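## Task

Unclip both orange insoles from the hanger and set them down flat on the table next to each other, near but not overlapping. The third insole must stay clipped, and the hanger must stay on its rail.

## Robot and tools

Robot: two arms, left_arm and right_arm, each with a two-finger parallel gripper. Base roots in the scene frame: left_arm (-0.006, +0.260, +0.036) m and right_arm (+0.052, -0.274, +0.043) m, both nearly unrotated. A camera stand sits behind the arms.

Frames: the scene frame has its origin at table-top height, halfway between the nominal bases. +x points out over the table, +z points up, and left_arm is on the +y side. Arm names do not match image left or right. Reported hand positions (metres), quaternions (wxyz), velocities and targets use the scene frame. Offsets you send use the axes of that arm's current Hand target. A gripper's fingers point along its own +z and close along its y. end_effector_position is the point between the pads, about 1 cm behind the fingertips. It may be off by a few cm, more at long reach.

execute_actions(actions, cameras): actions is a list of actions. Each action is a table of up to 15 rows. Each row is one 1/30 s step, and a short table repeats its last row until 15 steps. A row is one flat list of 14 numbers, each in [-1, 1]: dx, dy, dz, rx, ry, rz, opening for left_arm, then the same seven for right_arm. Always send all 14, even if one arm stays still. The six pose numbers are offsets, not poses. They count from that arm's Hand target as it stood when the action began, along that target's axes. Every row in an action uses that same start, so rows do not add up. Successive actions and calls do add up, so repeating an offset moves the arm further. Scale: 1.0 = 0.6 m for dx, dy, dz and 180 degrees for rx, ry, rz, which together form one rotation vector. Six zeros re-command the present Hand target. opening is absolute: +1 fully open (0.094 m), -1 closed. A 0 there is a real command, so resend the current opening to keep a gripper as it is. cameras: a list of names, ["all"], or []. Images come by default only when actions is empty, and an unknown name voids the call.

move(target, speed, blend, opening_speed, grip_force, blocking, cameras): this makes a straight-line path for each gripper. target is either one 14-number row, laid out as above, or a list of up to 15 such rows. Every row is an offset from the Hand targets at the start of the move, not from the previous row. speed is the top path speed in m/s, 0.002 to 2.9, default 0.25. Turning is capped at twice that number in rad/s. Give one number, or one per target. blend is a corner-rounding radius in m for lists; the default 0 stops at each point. opening_speed sets how fast the commanded opening changes, per second on the -1..1 scale, at least 0.2. Use it to close gently. grip_force is the per-pad force cap in newtons, 10 to 50 (50 is full). Give one number or one per arm. It stays set until changed, and lower values close slowly. blocking=false returns after about 0.5 s while the motion continues. Paths end together, last at least 0.5 s and stop after 10 s. They avoid nothing, neither objects nor the other arm. The result adds a move: line: done, off_target, moving, held or fault, plus limits=paced (pose clipped) or limits=held (steps withheld). An arm the line does not name is done, meaning within 10 mm and 2 degrees. Done does not tell you whether it is touching anything.

wait(seconds): 0 to 10 s while the arms hold their commands. A running move continues during it. stop(): brakes a running move, which needs some distance. zoom_image(camera, region): a closer view of one camera's newest image. region is [x0, y0, x1, y1] in pixels from the top-left, at most 504 by 504. read_manual(section): licence texts only. finished_scene(scene): scene is the current scene number. This ends the scene permanently, so the insoles must already lie correctly without the robot. After ending the first scene, make no further calls in that reply.

Cameras: cam_high, cam_low, cam_left_wrist, cam_right_wrist, each 896x504, with calibration given. Wrist images may lag while the arm moves.

Result lines: Hand target is the last commanded pose after clipping, and the next offsets start from it. Also reported: end_effector_position and quat, Joint positions (last number per arm is finger opening in m) and Joint velocities ("within noise" when still). Joint torques contain offsets and noise, and numbers 1 to 3 wrap at ±28 N m. grip_measured is the opening on the command scale, up to about 2.5 mm wide when empty. grip_effort_nm is motor effort, negative when closing, and is not pad force. Tool commands, motor temperatures and MOTOR HOT warnings also appear.

Behaviour and cautions: each step, commanded orientation is clipped to within 40 degrees of the measured one. The gripper often stops a few cm short of its target because of friction or load. Send the remaining gap as a new offset, since waiting does not close it. An arm that is blocked keeps pushing. End the push by commanding a target back past the gripper. Faster moves and targets set deeper past contact hit harder. Never strike fixed or heavy things such as the rail hard, because that fails the scene. Avoid any press between the two arms. The clearance check does not stop grippers, housings or wrist cameras from colliding, and one gripper closing on the other's fingers counts as a press. Keep paths away from an arm's own base, because they can flip its shoulder. With the wrist near joint 1's axis, small moves can swing the whole arm. Motor heat comes from holding loads, stretched poses or unreachable targets. There is a warning at 75 °C, the arm folds and idles at 90 °C, and it collapses at 100 °C. To release, command an opening well above grip_measured, and never let go of an insole that is still moving. Loose objects can get brief random nudges. Anything that falls off the table, or is left off it, fails the task.

Each tool is called after "Request:" by a JSON object that holds its "method" and its "body", one argument or row to a line.

## Session

Request:
{"method": "execute_actions", "body": {
  "actions": []
}}

Scene clock: 0.00 s.
left_arm: end_effector_position=(-0.0007, +0.0254, +0.2650) grip_measured=+1.000 grip_effort_nm=n/a end_effector_quat_wxyz=(+0.376, +0.835, +0.200, -0.350) | right_arm: end_effector_position=(+0.5655, -0.2517, +0.1504) grip_measured=+1.000 grip_effort_nm=n/a end_effector_quat_wxyz=(+0.654, -0.167, +0.718, +0.169)
Joint positions: left_arm=[-0.868 0.843 0.834 -0.997 0.977 1.505 0.094] | right_arm=[-0.154 2.11 0.856 1.143 -0.651 -0.044 0.094]
Joint velocities: within noise
Joint torques (N m): no reading
Motor temperatures (°C): left_arm=[24 29 37 30 22 22 25] | right_arm=[25 30 39 38 25 22 29]
Heat: left arm: 37 °C; right arm: 39 °C.
Hand target: left_arm -0.0035, +0.0263, +0.2691; +0.377, +0.832, +0.198, -0.357 | right_arm +0.5670, -0.2518, +0.1574; +0.659, -0.170, +0.713, +0.167
Tool commands: left_gripper/opening=+1.0 right_gripper/opening=+1.0
camera_calibration:
cam_left_wrist: T_world_to_cam=[[-0.60666, 0.60699, -0.513348, 0.129042], [0.776997, 0.589252, -0.221492, 0.0709184], [0.168048, -0.53324, -0.829105, 0.345028], [0, 0, 0, 1]] pos_world=[-0.0347997, 0.0638666, 0.368016]
cam_right_wrist: T_world_to_cam=[[0.482112, -0.876101, -0.00390101, -0.486261], [-0.655587, -0.357804, -0.664967, 0.403471], [0.581183, 0.323146, -0.746862, -0.0190017], [0, 0, 0, 1]] pos_world=[0.509986, -0.275509, 0.252207]

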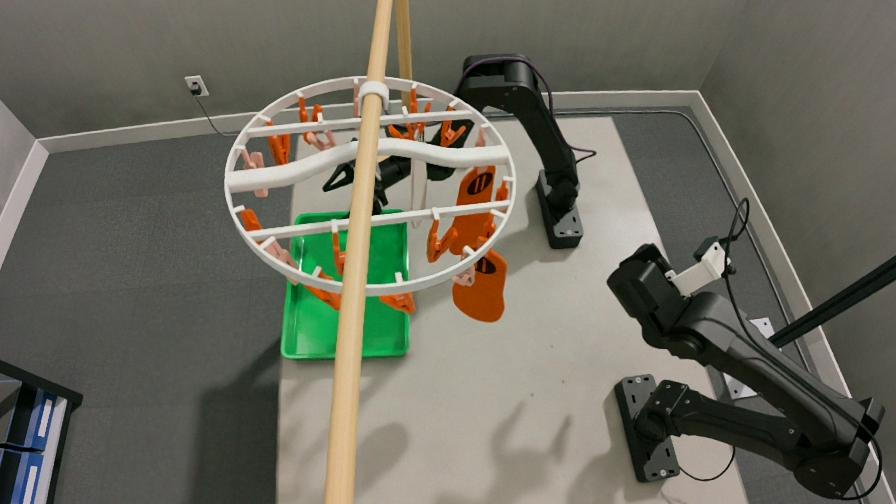

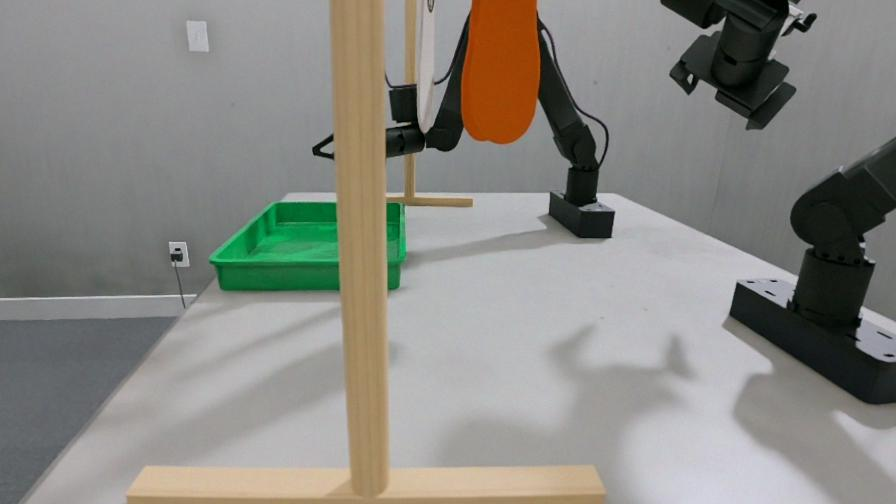

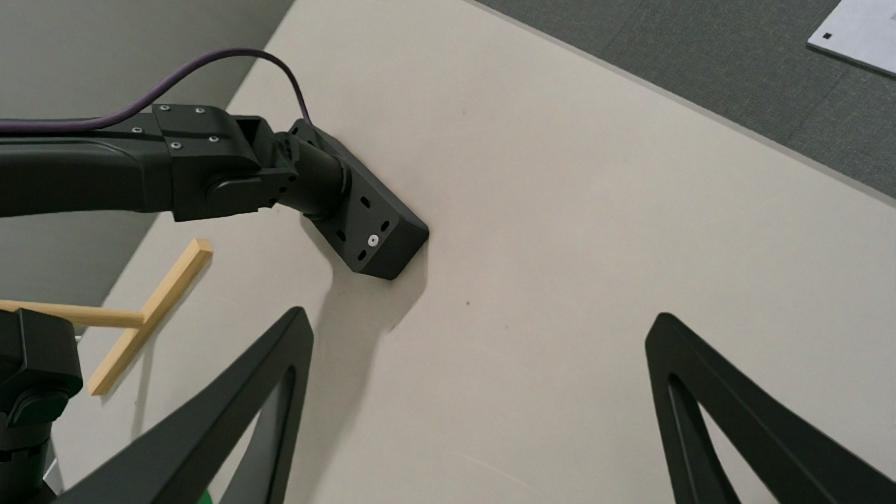

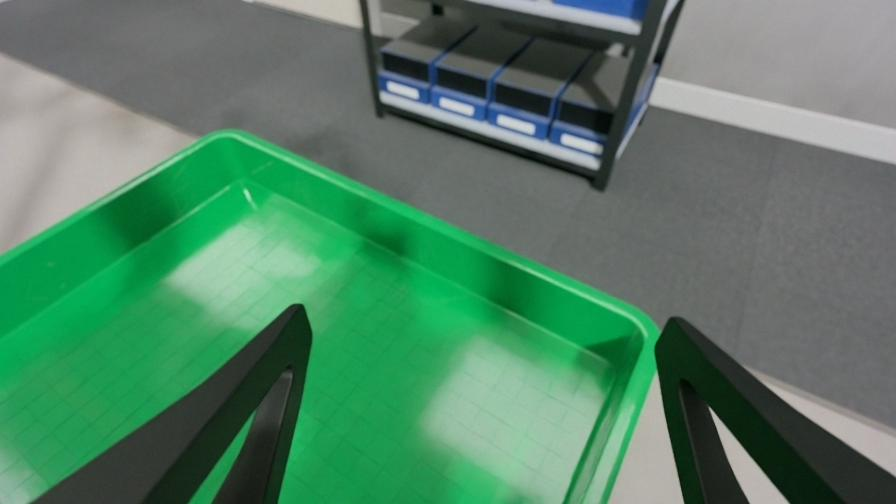

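Request:
{"method": "zoom_image", "body": {
  "camera": "cam_high",
  "region": [200, 60, 560, 340]
}}

Request:
{"method": "zoom_image", "body": {
  "camera": "cam_low",
  "region": [300, 0, 660, 200]
}}

Scaled by 1.400 from the camera's 896x504 image, which has a finer 1280x720 frame.

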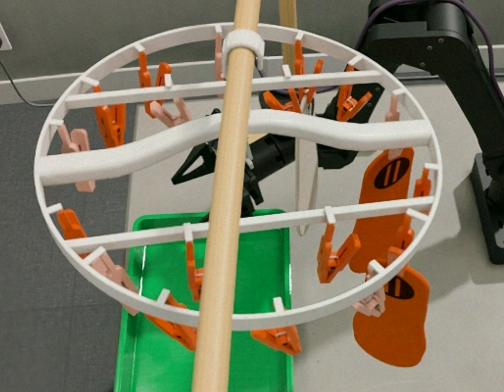

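Scaled by 1.400 from the camera's 896x504 image, which has a finer 1280x720 frame.

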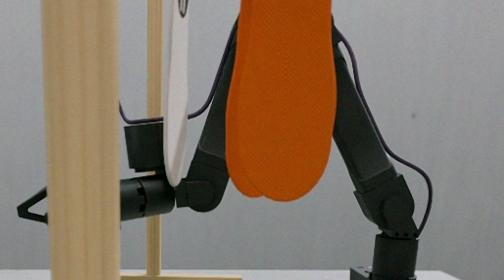

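Request:
{"method": "move", "body": {
  "target": [0.301,0.1405,-0.1234,-0.675,0.102,-0.270,1,0,0,0,0,0,0,1],
  "speed": 0.5,
  "cameras": ["cam_high","cam_low","cam_left_wrist"]
}}

Scene clock: 13.67 s.
left_arm: end_effector_position=(+0.1988, +0.0354, +0.2152) grip_measured=+1.000 grip_effort_nm=0.00 end_effector_quat_wxyz=(+0.706, -0.005, +0.708, -0.014) | right_arm: end_effector_position=(+0.5655, -0.2517, +0.1504) grip_measured=+1.000 grip_effort_nm=0.00 end_effector_quat_wxyz=(+0.654, -0.167, +0.718, +0.169)
Joint positions: left_arm=[-1.472 1.495 0.335 1.135 -1.452 -0.052 0.094] | right_arm=[-0.154 2.11 0.856 1.143 -0.651 -0.044 0.094]
Joint torques (N m): left_arm=[0.55 -3.04 3.93 1.57 -0.07 0.07] | right_arm=[0.08 -10.92 6.13 1.69 -0.06 0.01]
Heat: left arm: 38 °C; right arm: 40 °C.
Hand target: left_arm +0.2003, +0.0403, +0.2099; +0.707, +0.000, +0.708, +0.001 | right_arm +0.5670, -0.2518, +0.1574; +0.659, -0.170, +0.713, +0.167
Off the commanded pose: left_arm 0.007 m, 2 deg | right_arm 0.007 m, 1 deg.
move: done
camera_calibration:
cam_left_wrist: T_world_to_cam=[[0.0274282, -0.99946, 0.0180797, 0.0346943], [-0.68697, -0.0319851, -0.725982, 0.320545], [0.726168, 0.00749217, -0.687477, 0.114974], [0, 0, 0, 1]] pos_world=[0.135762, 0.0440668, 0.311124]
Images, in order (width x height): cam_high 896x504, cam_low 896x504, cam_left_wrist 896x504.

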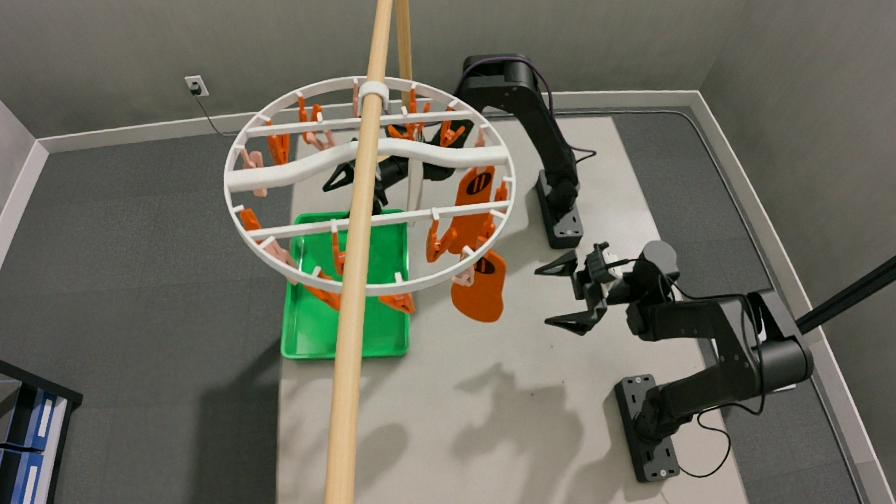

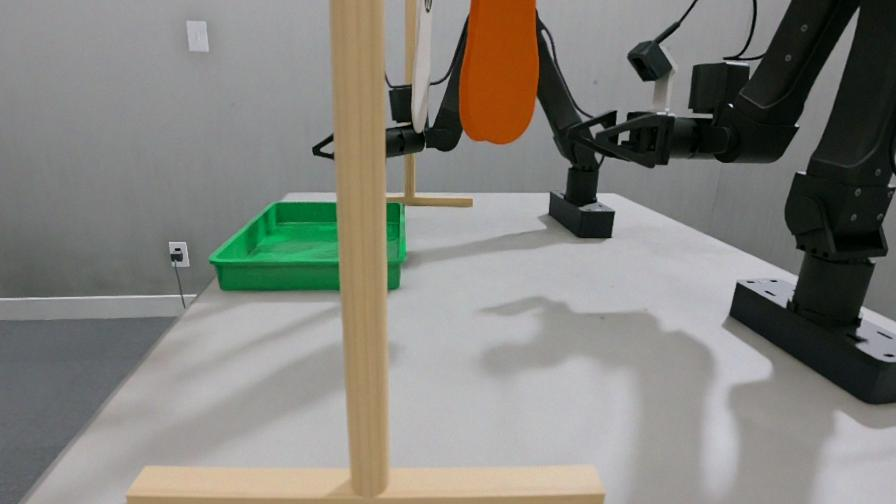

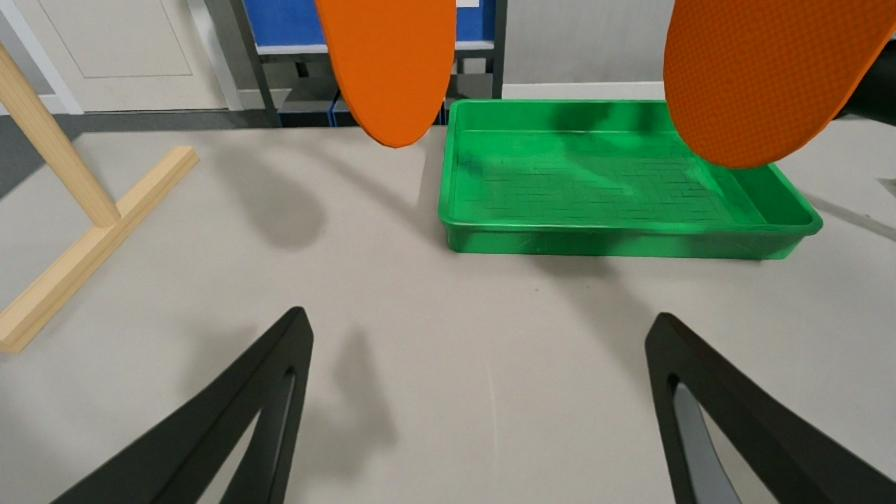

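Request:
{"method": "zoom_image", "body": {
  "camera": "cam_low",
  "region": [420, 0, 670, 180]
}}

Request:
{"method": "zoom_image", "body": {
  "camera": "cam_left_wrist",
  "region": [270, 0, 770, 300]
}}

Request:
{"method": "zoom_image", "body": {
  "camera": "cam_high",
  "region": [400, 120, 640, 360]
}}

Scaled by 2.016 from the camera's 896x504 image, which has a finer 1280x720 frame.

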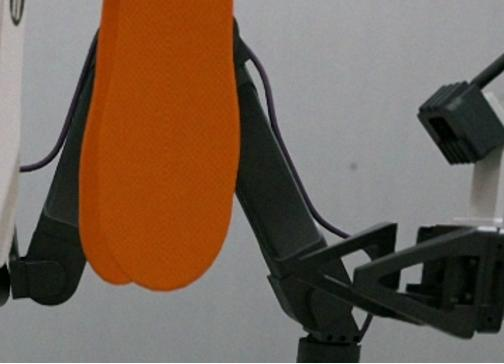

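Scaled by 1.008 from the camera's 896x504 image, which has a finer 1280x720 frame.

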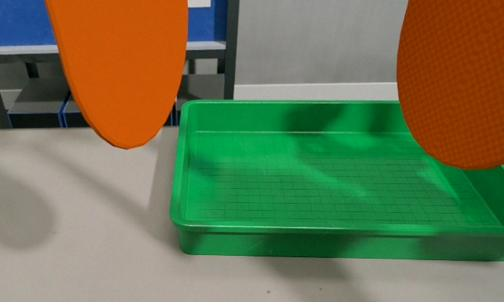

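Scaled by 2.100 from the camera's 896x504 image, which has a finer 1280x720 frame.

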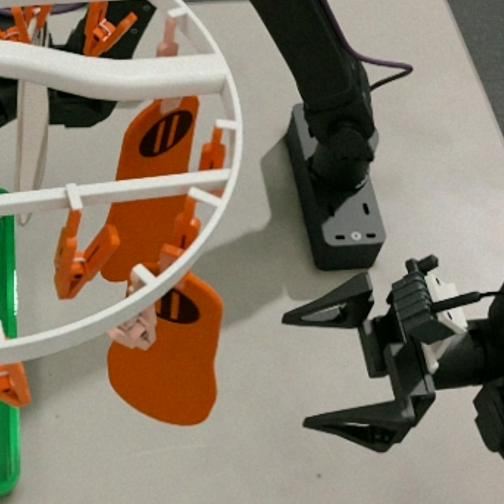

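Request:
{"method": "move", "body": {
  "target": [-0.092,-0.05,0.055,0.272,0,0,0.4,0,0,0,0,0,0,1],
  "cameras": ["cam_high","cam_low","cam_left_wrist"]
}}

Scene clock: 21.07 s.
left_arm: end_effector_position=(+0.2296, +0.0122, +0.2540) grip_measured=+0.403 grip_effort_nm=-0.16 end_effector_quat_wxyz=(+0.638, +0.296, +0.649, -0.289) | right_arm: end_effector_position=(+0.5655, -0.2517, +0.1504) grip_measured=+1.000 grip_effort_nm=0.00 end_effector_quat_wxyz=(+0.654, -0.167, +0.718, +0.169)
Joint positions: left_arm=[-0.774 0.939 0.251 0.67 0.086 0.005 0.066] | right_arm=[-0.154 2.11 0.856 1.143 -0.651 -0.044 0.094]
Joint torques (N m): left_arm=[0.5 -1.14 9.51 2.12 0.12 -0.07] | right_arm=[0.06 -10.92 6.13 1.69 -0.06 0.01]
Heat: left arm: 38 °C; right arm: 41 °C.
Hand target: left_arm +0.2334, +0.0103, +0.2651; +0.643, +0.292, +0.644, -0.293 | right_arm +0.5670, -0.2518, +0.1574; +0.659, -0.170, +0.713, +0.167
Off the commanded pose: left_arm 0.012 m, 1 deg | right_arm 0.007 m, 1 deg.
move: off_target (left_arm)
camera_calibration:
cam_left_wrist: T_world_to_cam=[[-0.726516, -0.68701, -0.013845, 0.187439], [-0.472057, 0.513641, -0.716474, 0.310764], [0.499336, -0.513994, -0.697476, 0.180466], [0, 0, 0, 1]] pos_world=[0.192763, 0.0619097, 0.35112]
Images, in order (width x height): cam_high 896x504, cam_low 896x504, cam_left_wrist 896x504.

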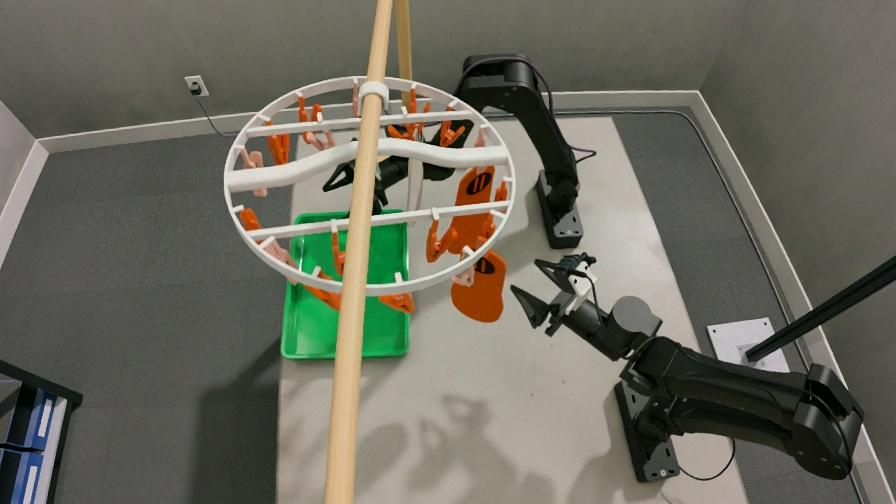

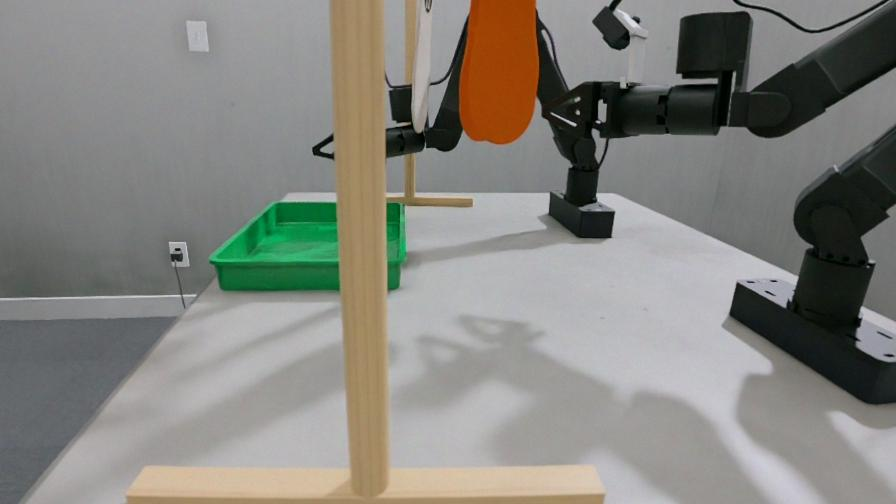

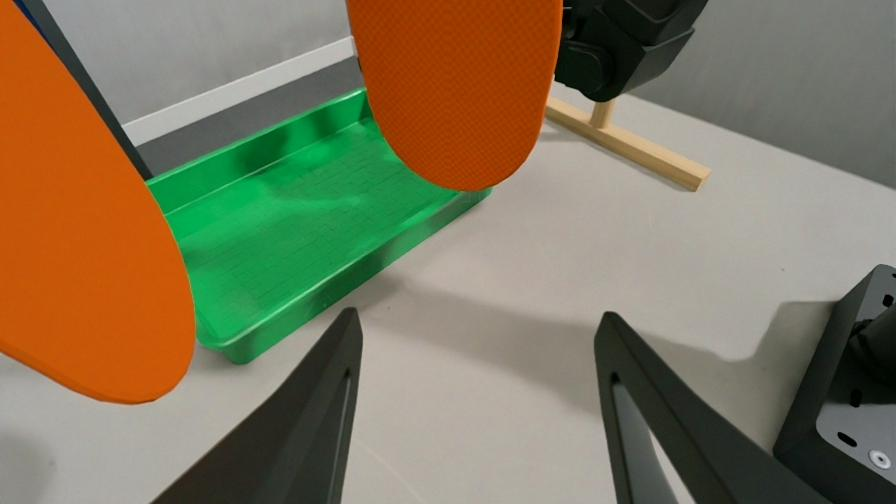

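Request:
{"method": "move", "body": {
  "target": [-0.02,0.153,-0.158,-0.089,0,0,0.6,0,0,0,0,0,0,1],
  "cameras": ["cam_high","cam_low","cam_left_wrist"]
}}

Scene clock: 24.93 s.
left_arm: end_effector_position=(+0.2415, +0.1410, +0.2719) grip_measured=+0.597 grip_effort_nm=0.17 end_effector_quat_wxyz=(+0.674, +0.198, +0.683, -0.202) | right_arm: end_effector_position=(+0.5655, -0.2517, +0.1504) grip_measured=+1.000 grip_effort_nm=0.00 end_effector_quat_wxyz=(+0.654, -0.167, +0.718, +0.169)
Joint positions: left_arm=[-0.23 0.396 0.227 0.157 0.35 -0.006 0.075] | right_arm=[-0.154 2.11 0.856 1.143 -0.651 -0.044 0.094]
Joint torques (N m): left_arm=[0.55 0.28 8.25 2.04 0.09 0.05] | right_arm=[0.06 -10.92 6.13 1.69 -0.06 0.01]
Heat: left arm: 39 °C; right arm: 41 °C.
Hand target: left_arm +0.2402, +0.1421, +0.2770; +0.678, +0.200, +0.679, -0.200 | right_arm +0.5670, -0.2518, +0.1574; +0.659, -0.170, +0.713, +0.167
Off the commanded pose: left_arm 0.005 m, 1 deg | right_arm 0.007 m, 1 deg.
move: done
camera_calibration:
cam_left_wrist: T_world_to_cam=[[-0.508234, -0.861219, -0.0000745819, 0.252956], [-0.596652, 0.352166, -0.7211, 0.3171], [0.621051, -0.366443, -0.692831, 0.201698], [0, 0, 0, 1]] pos_world=[0.192495, 0.180089, 0.368422]
Images, in order (width x height): cam_high 896x504, cam_low 896x504, cam_left_wrist 896x504.

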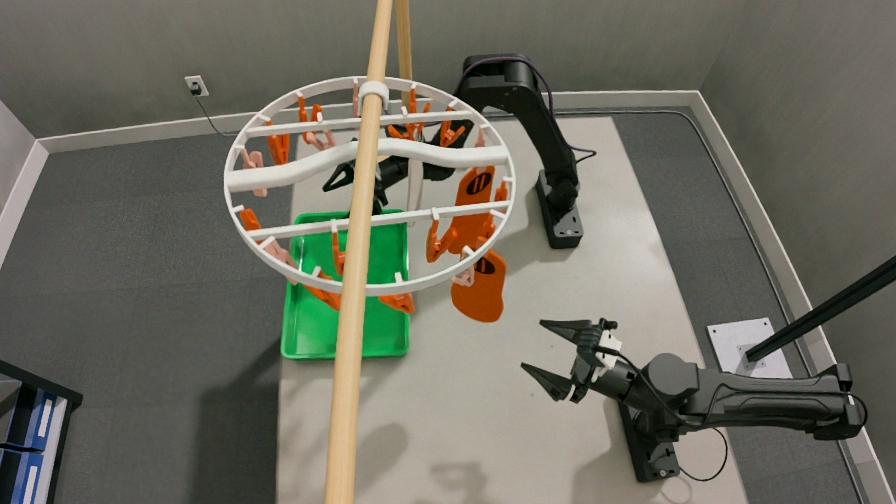

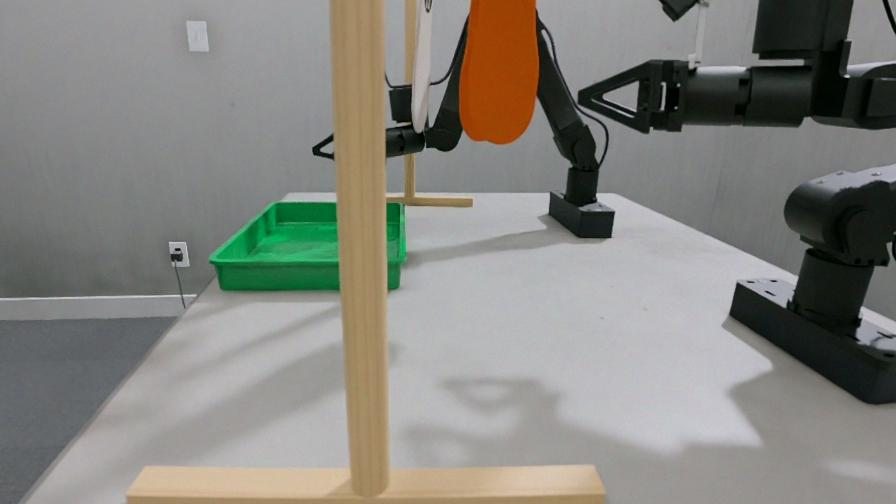

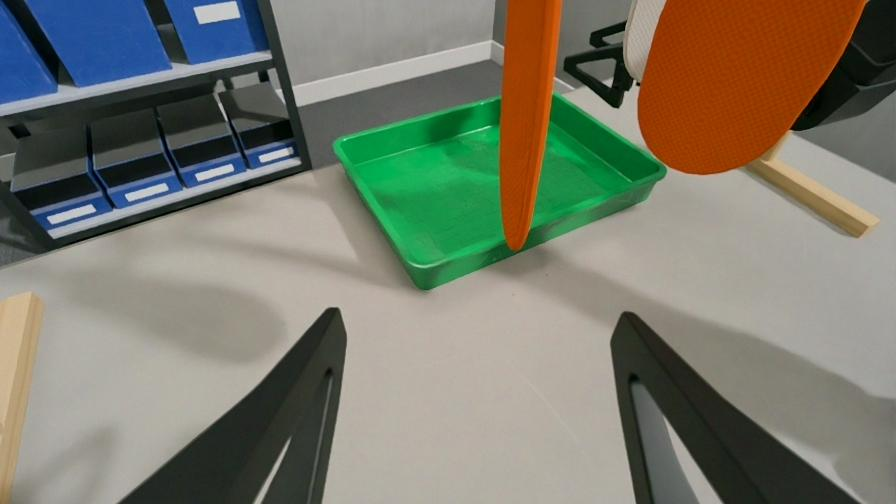

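Request:
{"method": "move", "body": {
  "target": [
    [0,-0.059,0.042,-0.039,0,0,0.6,0,0,0,0,0,0,1],
    [0,-0.045,0.158,-0.039,0,0,0.6,0,0,0,0,0,0,1]
  ],
  "blend": [0.01,0],
  "speed": 0.15,
  "cameras": ["cam_high","cam_low","cam_left_wrist"]
}}

Scene clock: 27.57 s.
left_arm: end_effector_position=(+0.3005, +0.0696, +0.2621) grip_measured=+0.597 grip_effort_nm=0.16 end_effector_quat_wxyz=(+0.677, +0.162, +0.701, -0.155) | right_arm: end_effector_position=(+0.5655, -0.2517, +0.1504) grip_measured=+1.000 grip_effort_nm=0.00 end_effector_quat_wxyz=(+0.654, -0.167, +0.718, +0.169)
Joint positions: left_arm=[-0.669 1.037 0.34 0.663 -0.21 -0.006 0.075] | right_arm=[-0.154 2.11 0.856 1.143 -0.651 -0.044 0.094]
Joint torques (N m): left_arm=[0.59 -1.57 9.66 2.28 0.06 0.05] | right_arm=[0.06 -10.93 6.13 1.69 -0.06 0.01]
Heat: left arm: 39 °C; right arm: 41 °C.
Hand target: left_arm +0.3052, +0.0680, +0.2772; +0.689, +0.158, +0.690, -0.158 | right_arm +0.5670, -0.2518, +0.1574; +0.659, -0.170, +0.713, +0.167
Off the commanded pose: left_arm 0.016 m, 2 deg | right_arm 0.007 m, 1 deg.
move: off_target (left_arm)
camera_calibration:
cam_left_wrist: T_world_to_cam=[[-0.400426, -0.916242, -0.0126146, 0.196142], [-0.646091, 0.29207, -0.705167, 0.385238], [0.649789, -0.274217, -0.708929, 0.121295], [0, 0, 0, 1]] pos_world=[0.248623, 0.100458, 0.36012]
Images, in order (width x height): cam_high 896x504, cam_low 896x504, cam_left_wrist 896x504.

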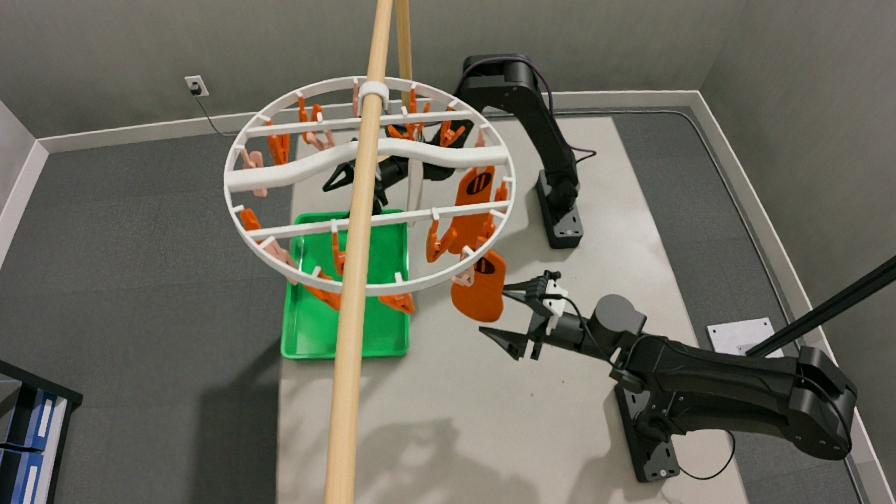

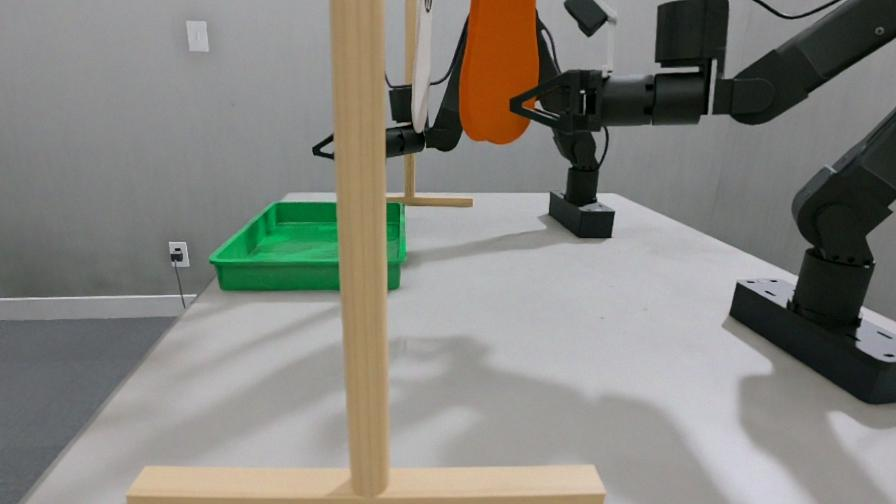

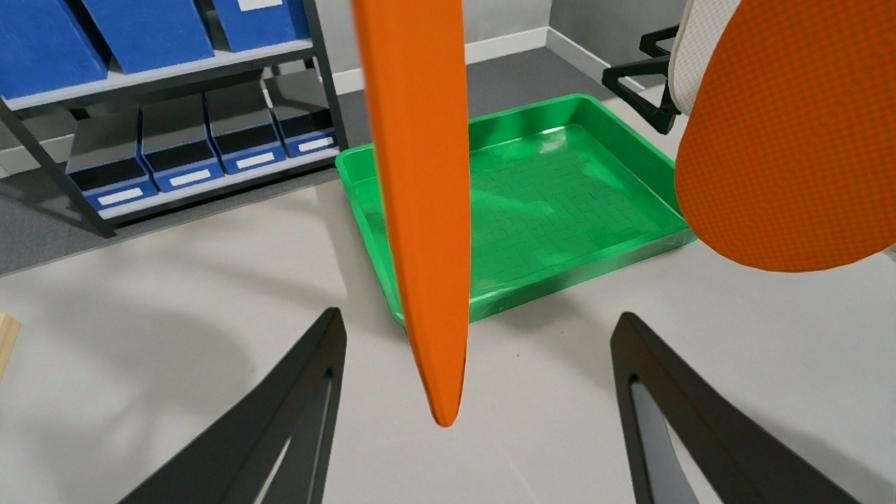

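Request:
{"method": "move", "body": {
  "target": [0,0,0,0,0,0,-1,0,0,0,0,0,0,1],
  "opening_speed": 0.8,
  "cameras": ["cam_low","cam_left_wrist"]
}}

Scene clock: 30.27 s.
left_arm: end_effector_position=(+0.3004, +0.0695, +0.2623) grip_measured=-0.919 grip_effort_nm=-1.00 end_effector_quat_wxyz=(+0.678, +0.162, +0.700, -0.155) | right_arm: end_effector_position=(+0.5655, -0.2517, +0.1504) grip_measured=+1.000 grip_effort_nm=0.00 end_effector_quat_wxyz=(+0.654, -0.167, +0.718, +0.169)
Joint positions: left_arm=[-0.669 1.037 0.34 0.663 -0.21 -0.006 0.004] | right_arm=[-0.154 2.11 0.856 1.143 -0.651 -0.044 0.094]
Joint torques (N m): left_arm=[0.64 -1.7 9.57 2.32 0.03 0.04] | right_arm=[0.06 -10.92 6.15 1.69 -0.06 0.01]
Heat: left arm: 39 °C; right arm: 41 °C.
Hand target: left_arm +0.3052, +0.0680, +0.2771; +0.689, +0.158, +0.690, -0.158 | right_arm +0.5670, -0.2518, +0.1574; +0.659, -0.170, +0.713, +0.167
Off the commanded pose: left_arm 0.016 m, 2 deg | right_arm 0.007 m, 1 deg.
move: off_target (left_arm)
camera_calibration:
cam_left_wrist: T_world_to_cam=[[-0.400792, -0.916085, -0.0124127, 0.196107], [-0.645565, 0.292, -0.705678, 0.385374], [0.650086, -0.274817, -0.708424, 0.121306], [0, 0, 0, 1]] pos_world=[0.248523, 0.100459, 0.360321]
Images, in order (width x height): cam_low 896x504, cam_left_wrist 896x504.

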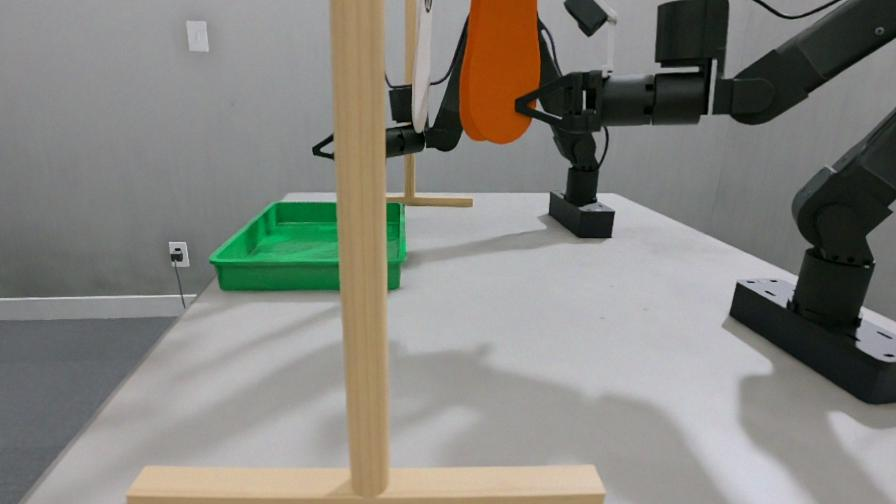

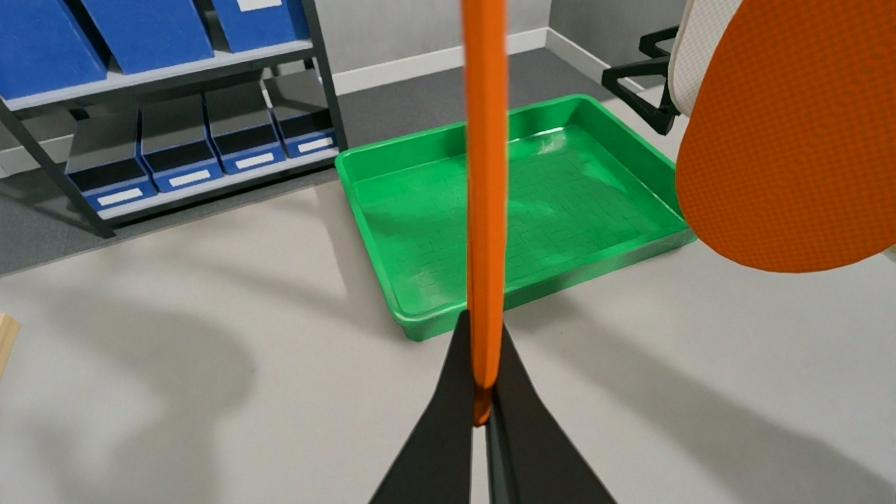

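Request:
{"method": "move", "body": {
  "target": [0.15,0,0,0,0,0,-1,0,0,0,0,0,0,1],
  "speed": 0.12,
  "cameras": ["cam_high","cam_low","cam_left_wrist"]
}}

Scene clock: 33.90 s.
left_arm: end_effector_position=(+0.3062, +0.0650, +0.2174) grip_measured=-0.920 grip_effort_nm=-1.03 end_effector_quat_wxyz=(+0.720, +0.142, +0.656, -0.176) | right_arm: end_effector_position=(+0.5655, -0.2517, +0.1504) grip_measured=+1.000 grip_effort_nm=0.00 end_effector_quat_wxyz=(+0.654, -0.167, +0.718, +0.169)
Joint positions: left_arm=[-0.669 1.527 0.176 1.453 -0.209 -0.006 0.004] | right_arm=[-0.154 2.11 0.856 1.143 -0.651 -0.044 0.094]
Joint torques (N m): left_arm=[0.54 -2.22 2.37 1.58 0.04 0.01] | right_arm=[0.08 -10.93 6.13 1.69 -0.06 0.01]
Heat: left arm: 39 °C; right arm: 41 °C.
Hand target: left_arm +0.3051, +0.0681, +0.1870; +0.689, +0.158, +0.690, -0.158 | right_arm +0.5670, -0.2518, +0.1574; +0.659, -0.170, +0.713, +0.167
Off the commanded pose: left_arm 0.031 m, 6 deg | right_arm 0.007 m, 1 deg.
move: off_target (left_arm)
camera_calibration:
cam_left_wrist: T_world_to_cam=[[-0.401578, -0.915583, 0.0210664, 0.186598], [-0.565408, 0.229763, -0.792163, 0.356983], [0.720451, -0.330026, -0.609946, 0.0451805], [0, 0, 0, 1]] pos_world=[0.244224, 0.103736, 0.306416]
Images, in order (width x height): cam_high 896x504, cam_low 896x504, cam_left_wrist 896x504.

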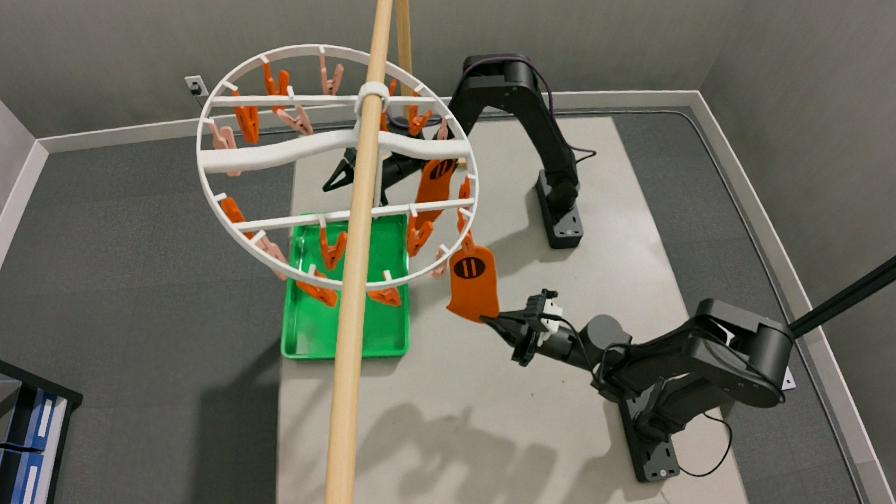

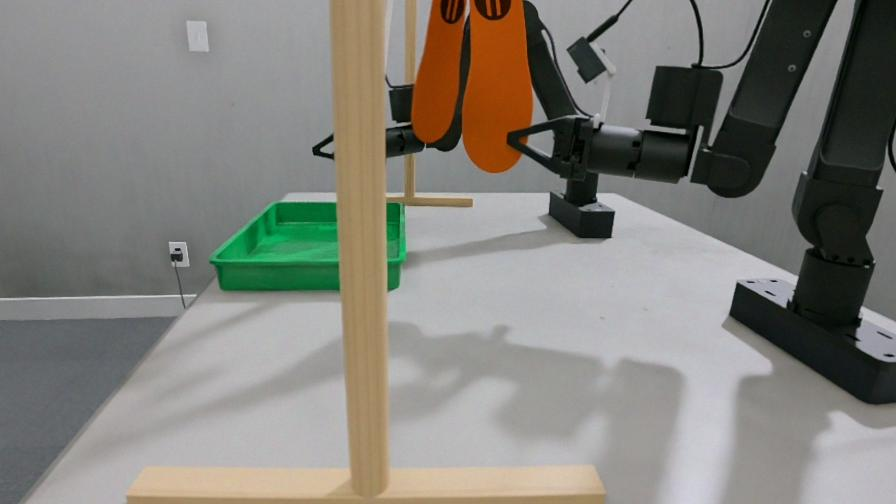

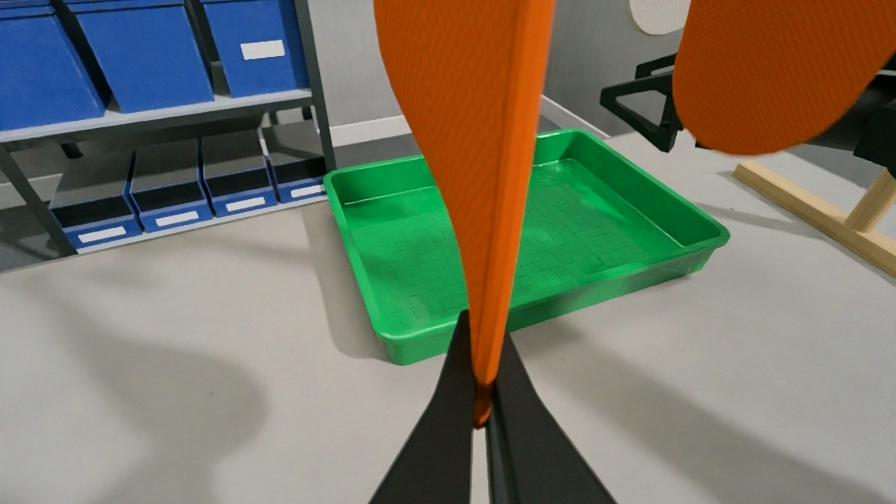

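Request:
{"method": "zoom_image", "body": {
  "camera": "cam_high",
  "region": [380, 160, 580, 360]
}}

Scaled by 2.520 from the camera's 896x504 image, which has a finer 1280x720 frame.

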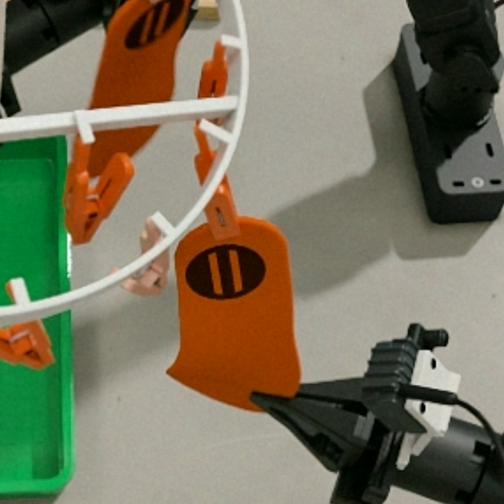

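Request:
{"method": "move", "body": {
  "target": [0.1,0,-0.03,0,0,0,-1,0,0,0,0,0,0,1],
  "speed": 0.12,
  "cameras": ["cam_high","cam_low"]
}}

Scene clock: 35.43 s.
left_arm: end_effector_position=(+0.2911, +0.0755, +0.1305) grip_measured=-0.920 grip_effort_nm=-1.03 end_effector_quat_wxyz=(+0.646, +0.168, +0.731, -0.145) | right_arm: end_effector_position=(+0.5655, -0.2517, +0.1504) grip_measured=+1.000 grip_effort_nm=0.00 end_effector_quat_wxyz=(+0.654, -0.167, +0.718, +0.169)
Joint positions: left_arm=[-0.679 1.786 0.081 1.577 -0.223 -0.023 0.004] | right_arm=[-0.154 2.11 0.856 1.143 -0.651 -0.044 0.094]
Joint torques (N m): left_arm=[-0.58 -3.3 1.95 2.36 -0.09 -0.09] | right_arm=[0.06 -10.92 6.15 1.69 -0.06 0.01]
Heat: left arm: 39 °C; right arm: 42 °C.
Hand target: left_arm +0.2888, +0.0758, +0.1270; +0.689, +0.158, +0.690, -0.158 | right_arm +0.5670, -0.2518, +0.1574; +0.659, -0.170, +0.713, +0.167
Off the commanded pose: left_arm 0.004 m, 7 deg | right_arm 0.007 m, 1 deg.
joint sent to its limit (left arm) — joint 4 (wrist pitch), upper limit. The joint targets are off in orientation, not in position.
move: off_target (left_arm)
Images, in order (width x height): cam_high 896x504, cam_low 896x504.

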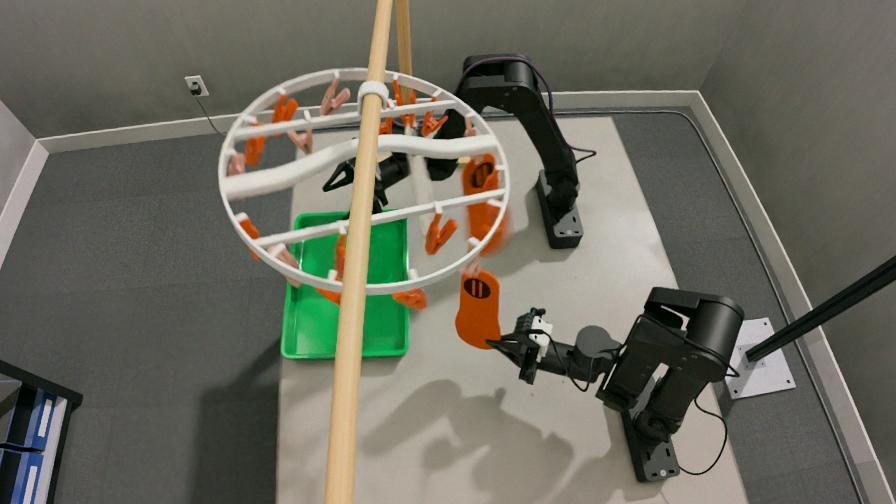

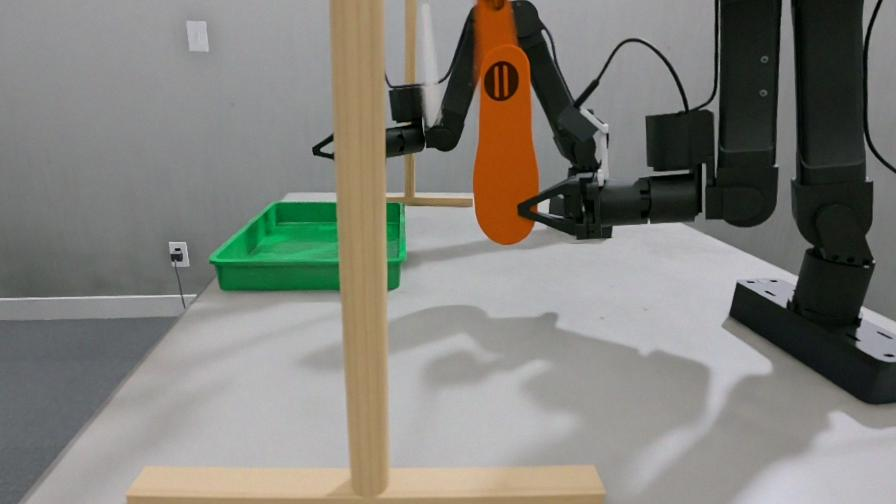

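Request:
{"method": "move", "body": {
  "target": [
    [-0.072,0.267,0.076,0.149,0.069,0.502,-1,0,0,0,0,0,0,1],
    [0.112,0.366,0.124,0.149,0.069,0.502,-1,0,0,0,0,0,0,1]
  ],
  "blend": [0.03,0],
  "speed": 0.3,
  "cameras": ["cam_high","cam_low"]
}}

Scene clock: 41.80 s.
left_arm: end_effector_position=(+0.4484, +0.2418, +0.0609) grip_measured=-0.920 grip_effort_nm=-1.03 end_effector_quat_wxyz=(+0.471, +0.749, +0.391, +0.253) | right_arm: end_effector_position=(+0.5655, -0.2517, +0.1504) grip_measured=+1.000 grip_effort_nm=0.00 end_effector_quat_wxyz=(+0.654, -0.167, +0.718, +0.169)
Joint positions: left_arm=[0.217 2.027 0.777 0.641 0.722 2.015 0.004] | right_arm=[-0.154 2.11 0.856 1.143 -0.651 -0.044 0.094]
Joint torques (N m): left_arm=[0.16 -6.57 6.11 1.81 0.37 0] | right_arm=[0.06 -10.92 6.15 1.69 -0.06 0.02]
Heat: left arm: 39 °C; right arm: 42 °C.
Hand target: left_arm +0.4514, +0.2412, +0.0597; +0.476, +0.749, +0.388, +0.248 | right_arm +0.5670, -0.2518, +0.1574; +0.659, -0.170, +0.713, +0.167
Off the commanded pose: left_arm 0.003 m, 1 deg | right_arm 0.007 m, 1 deg.
move: done
Images, in order (width x height): cam_high 896x504, cam_low 896x504.

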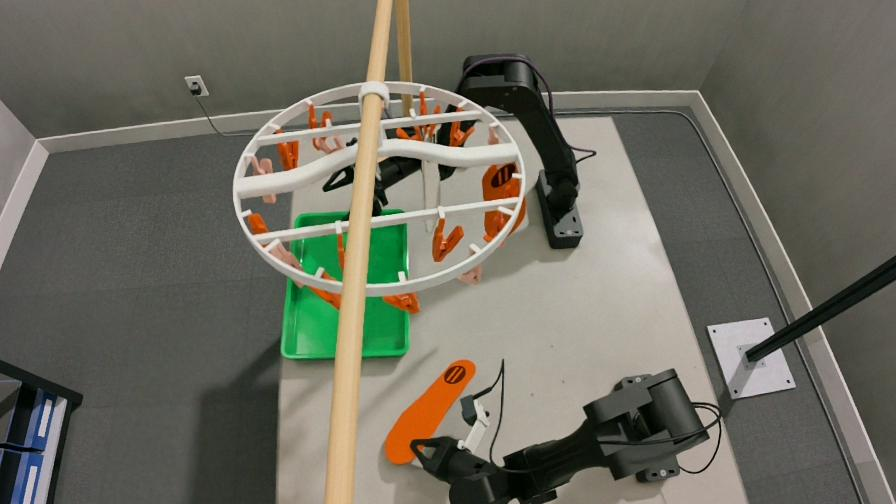

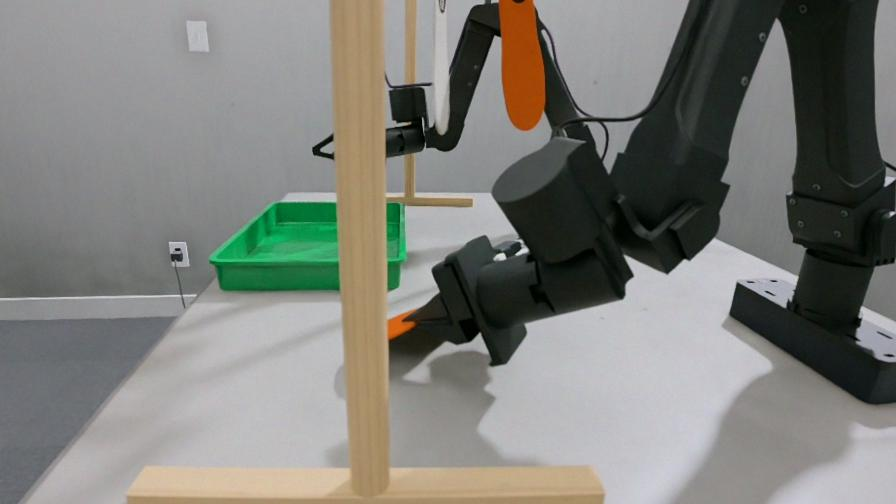

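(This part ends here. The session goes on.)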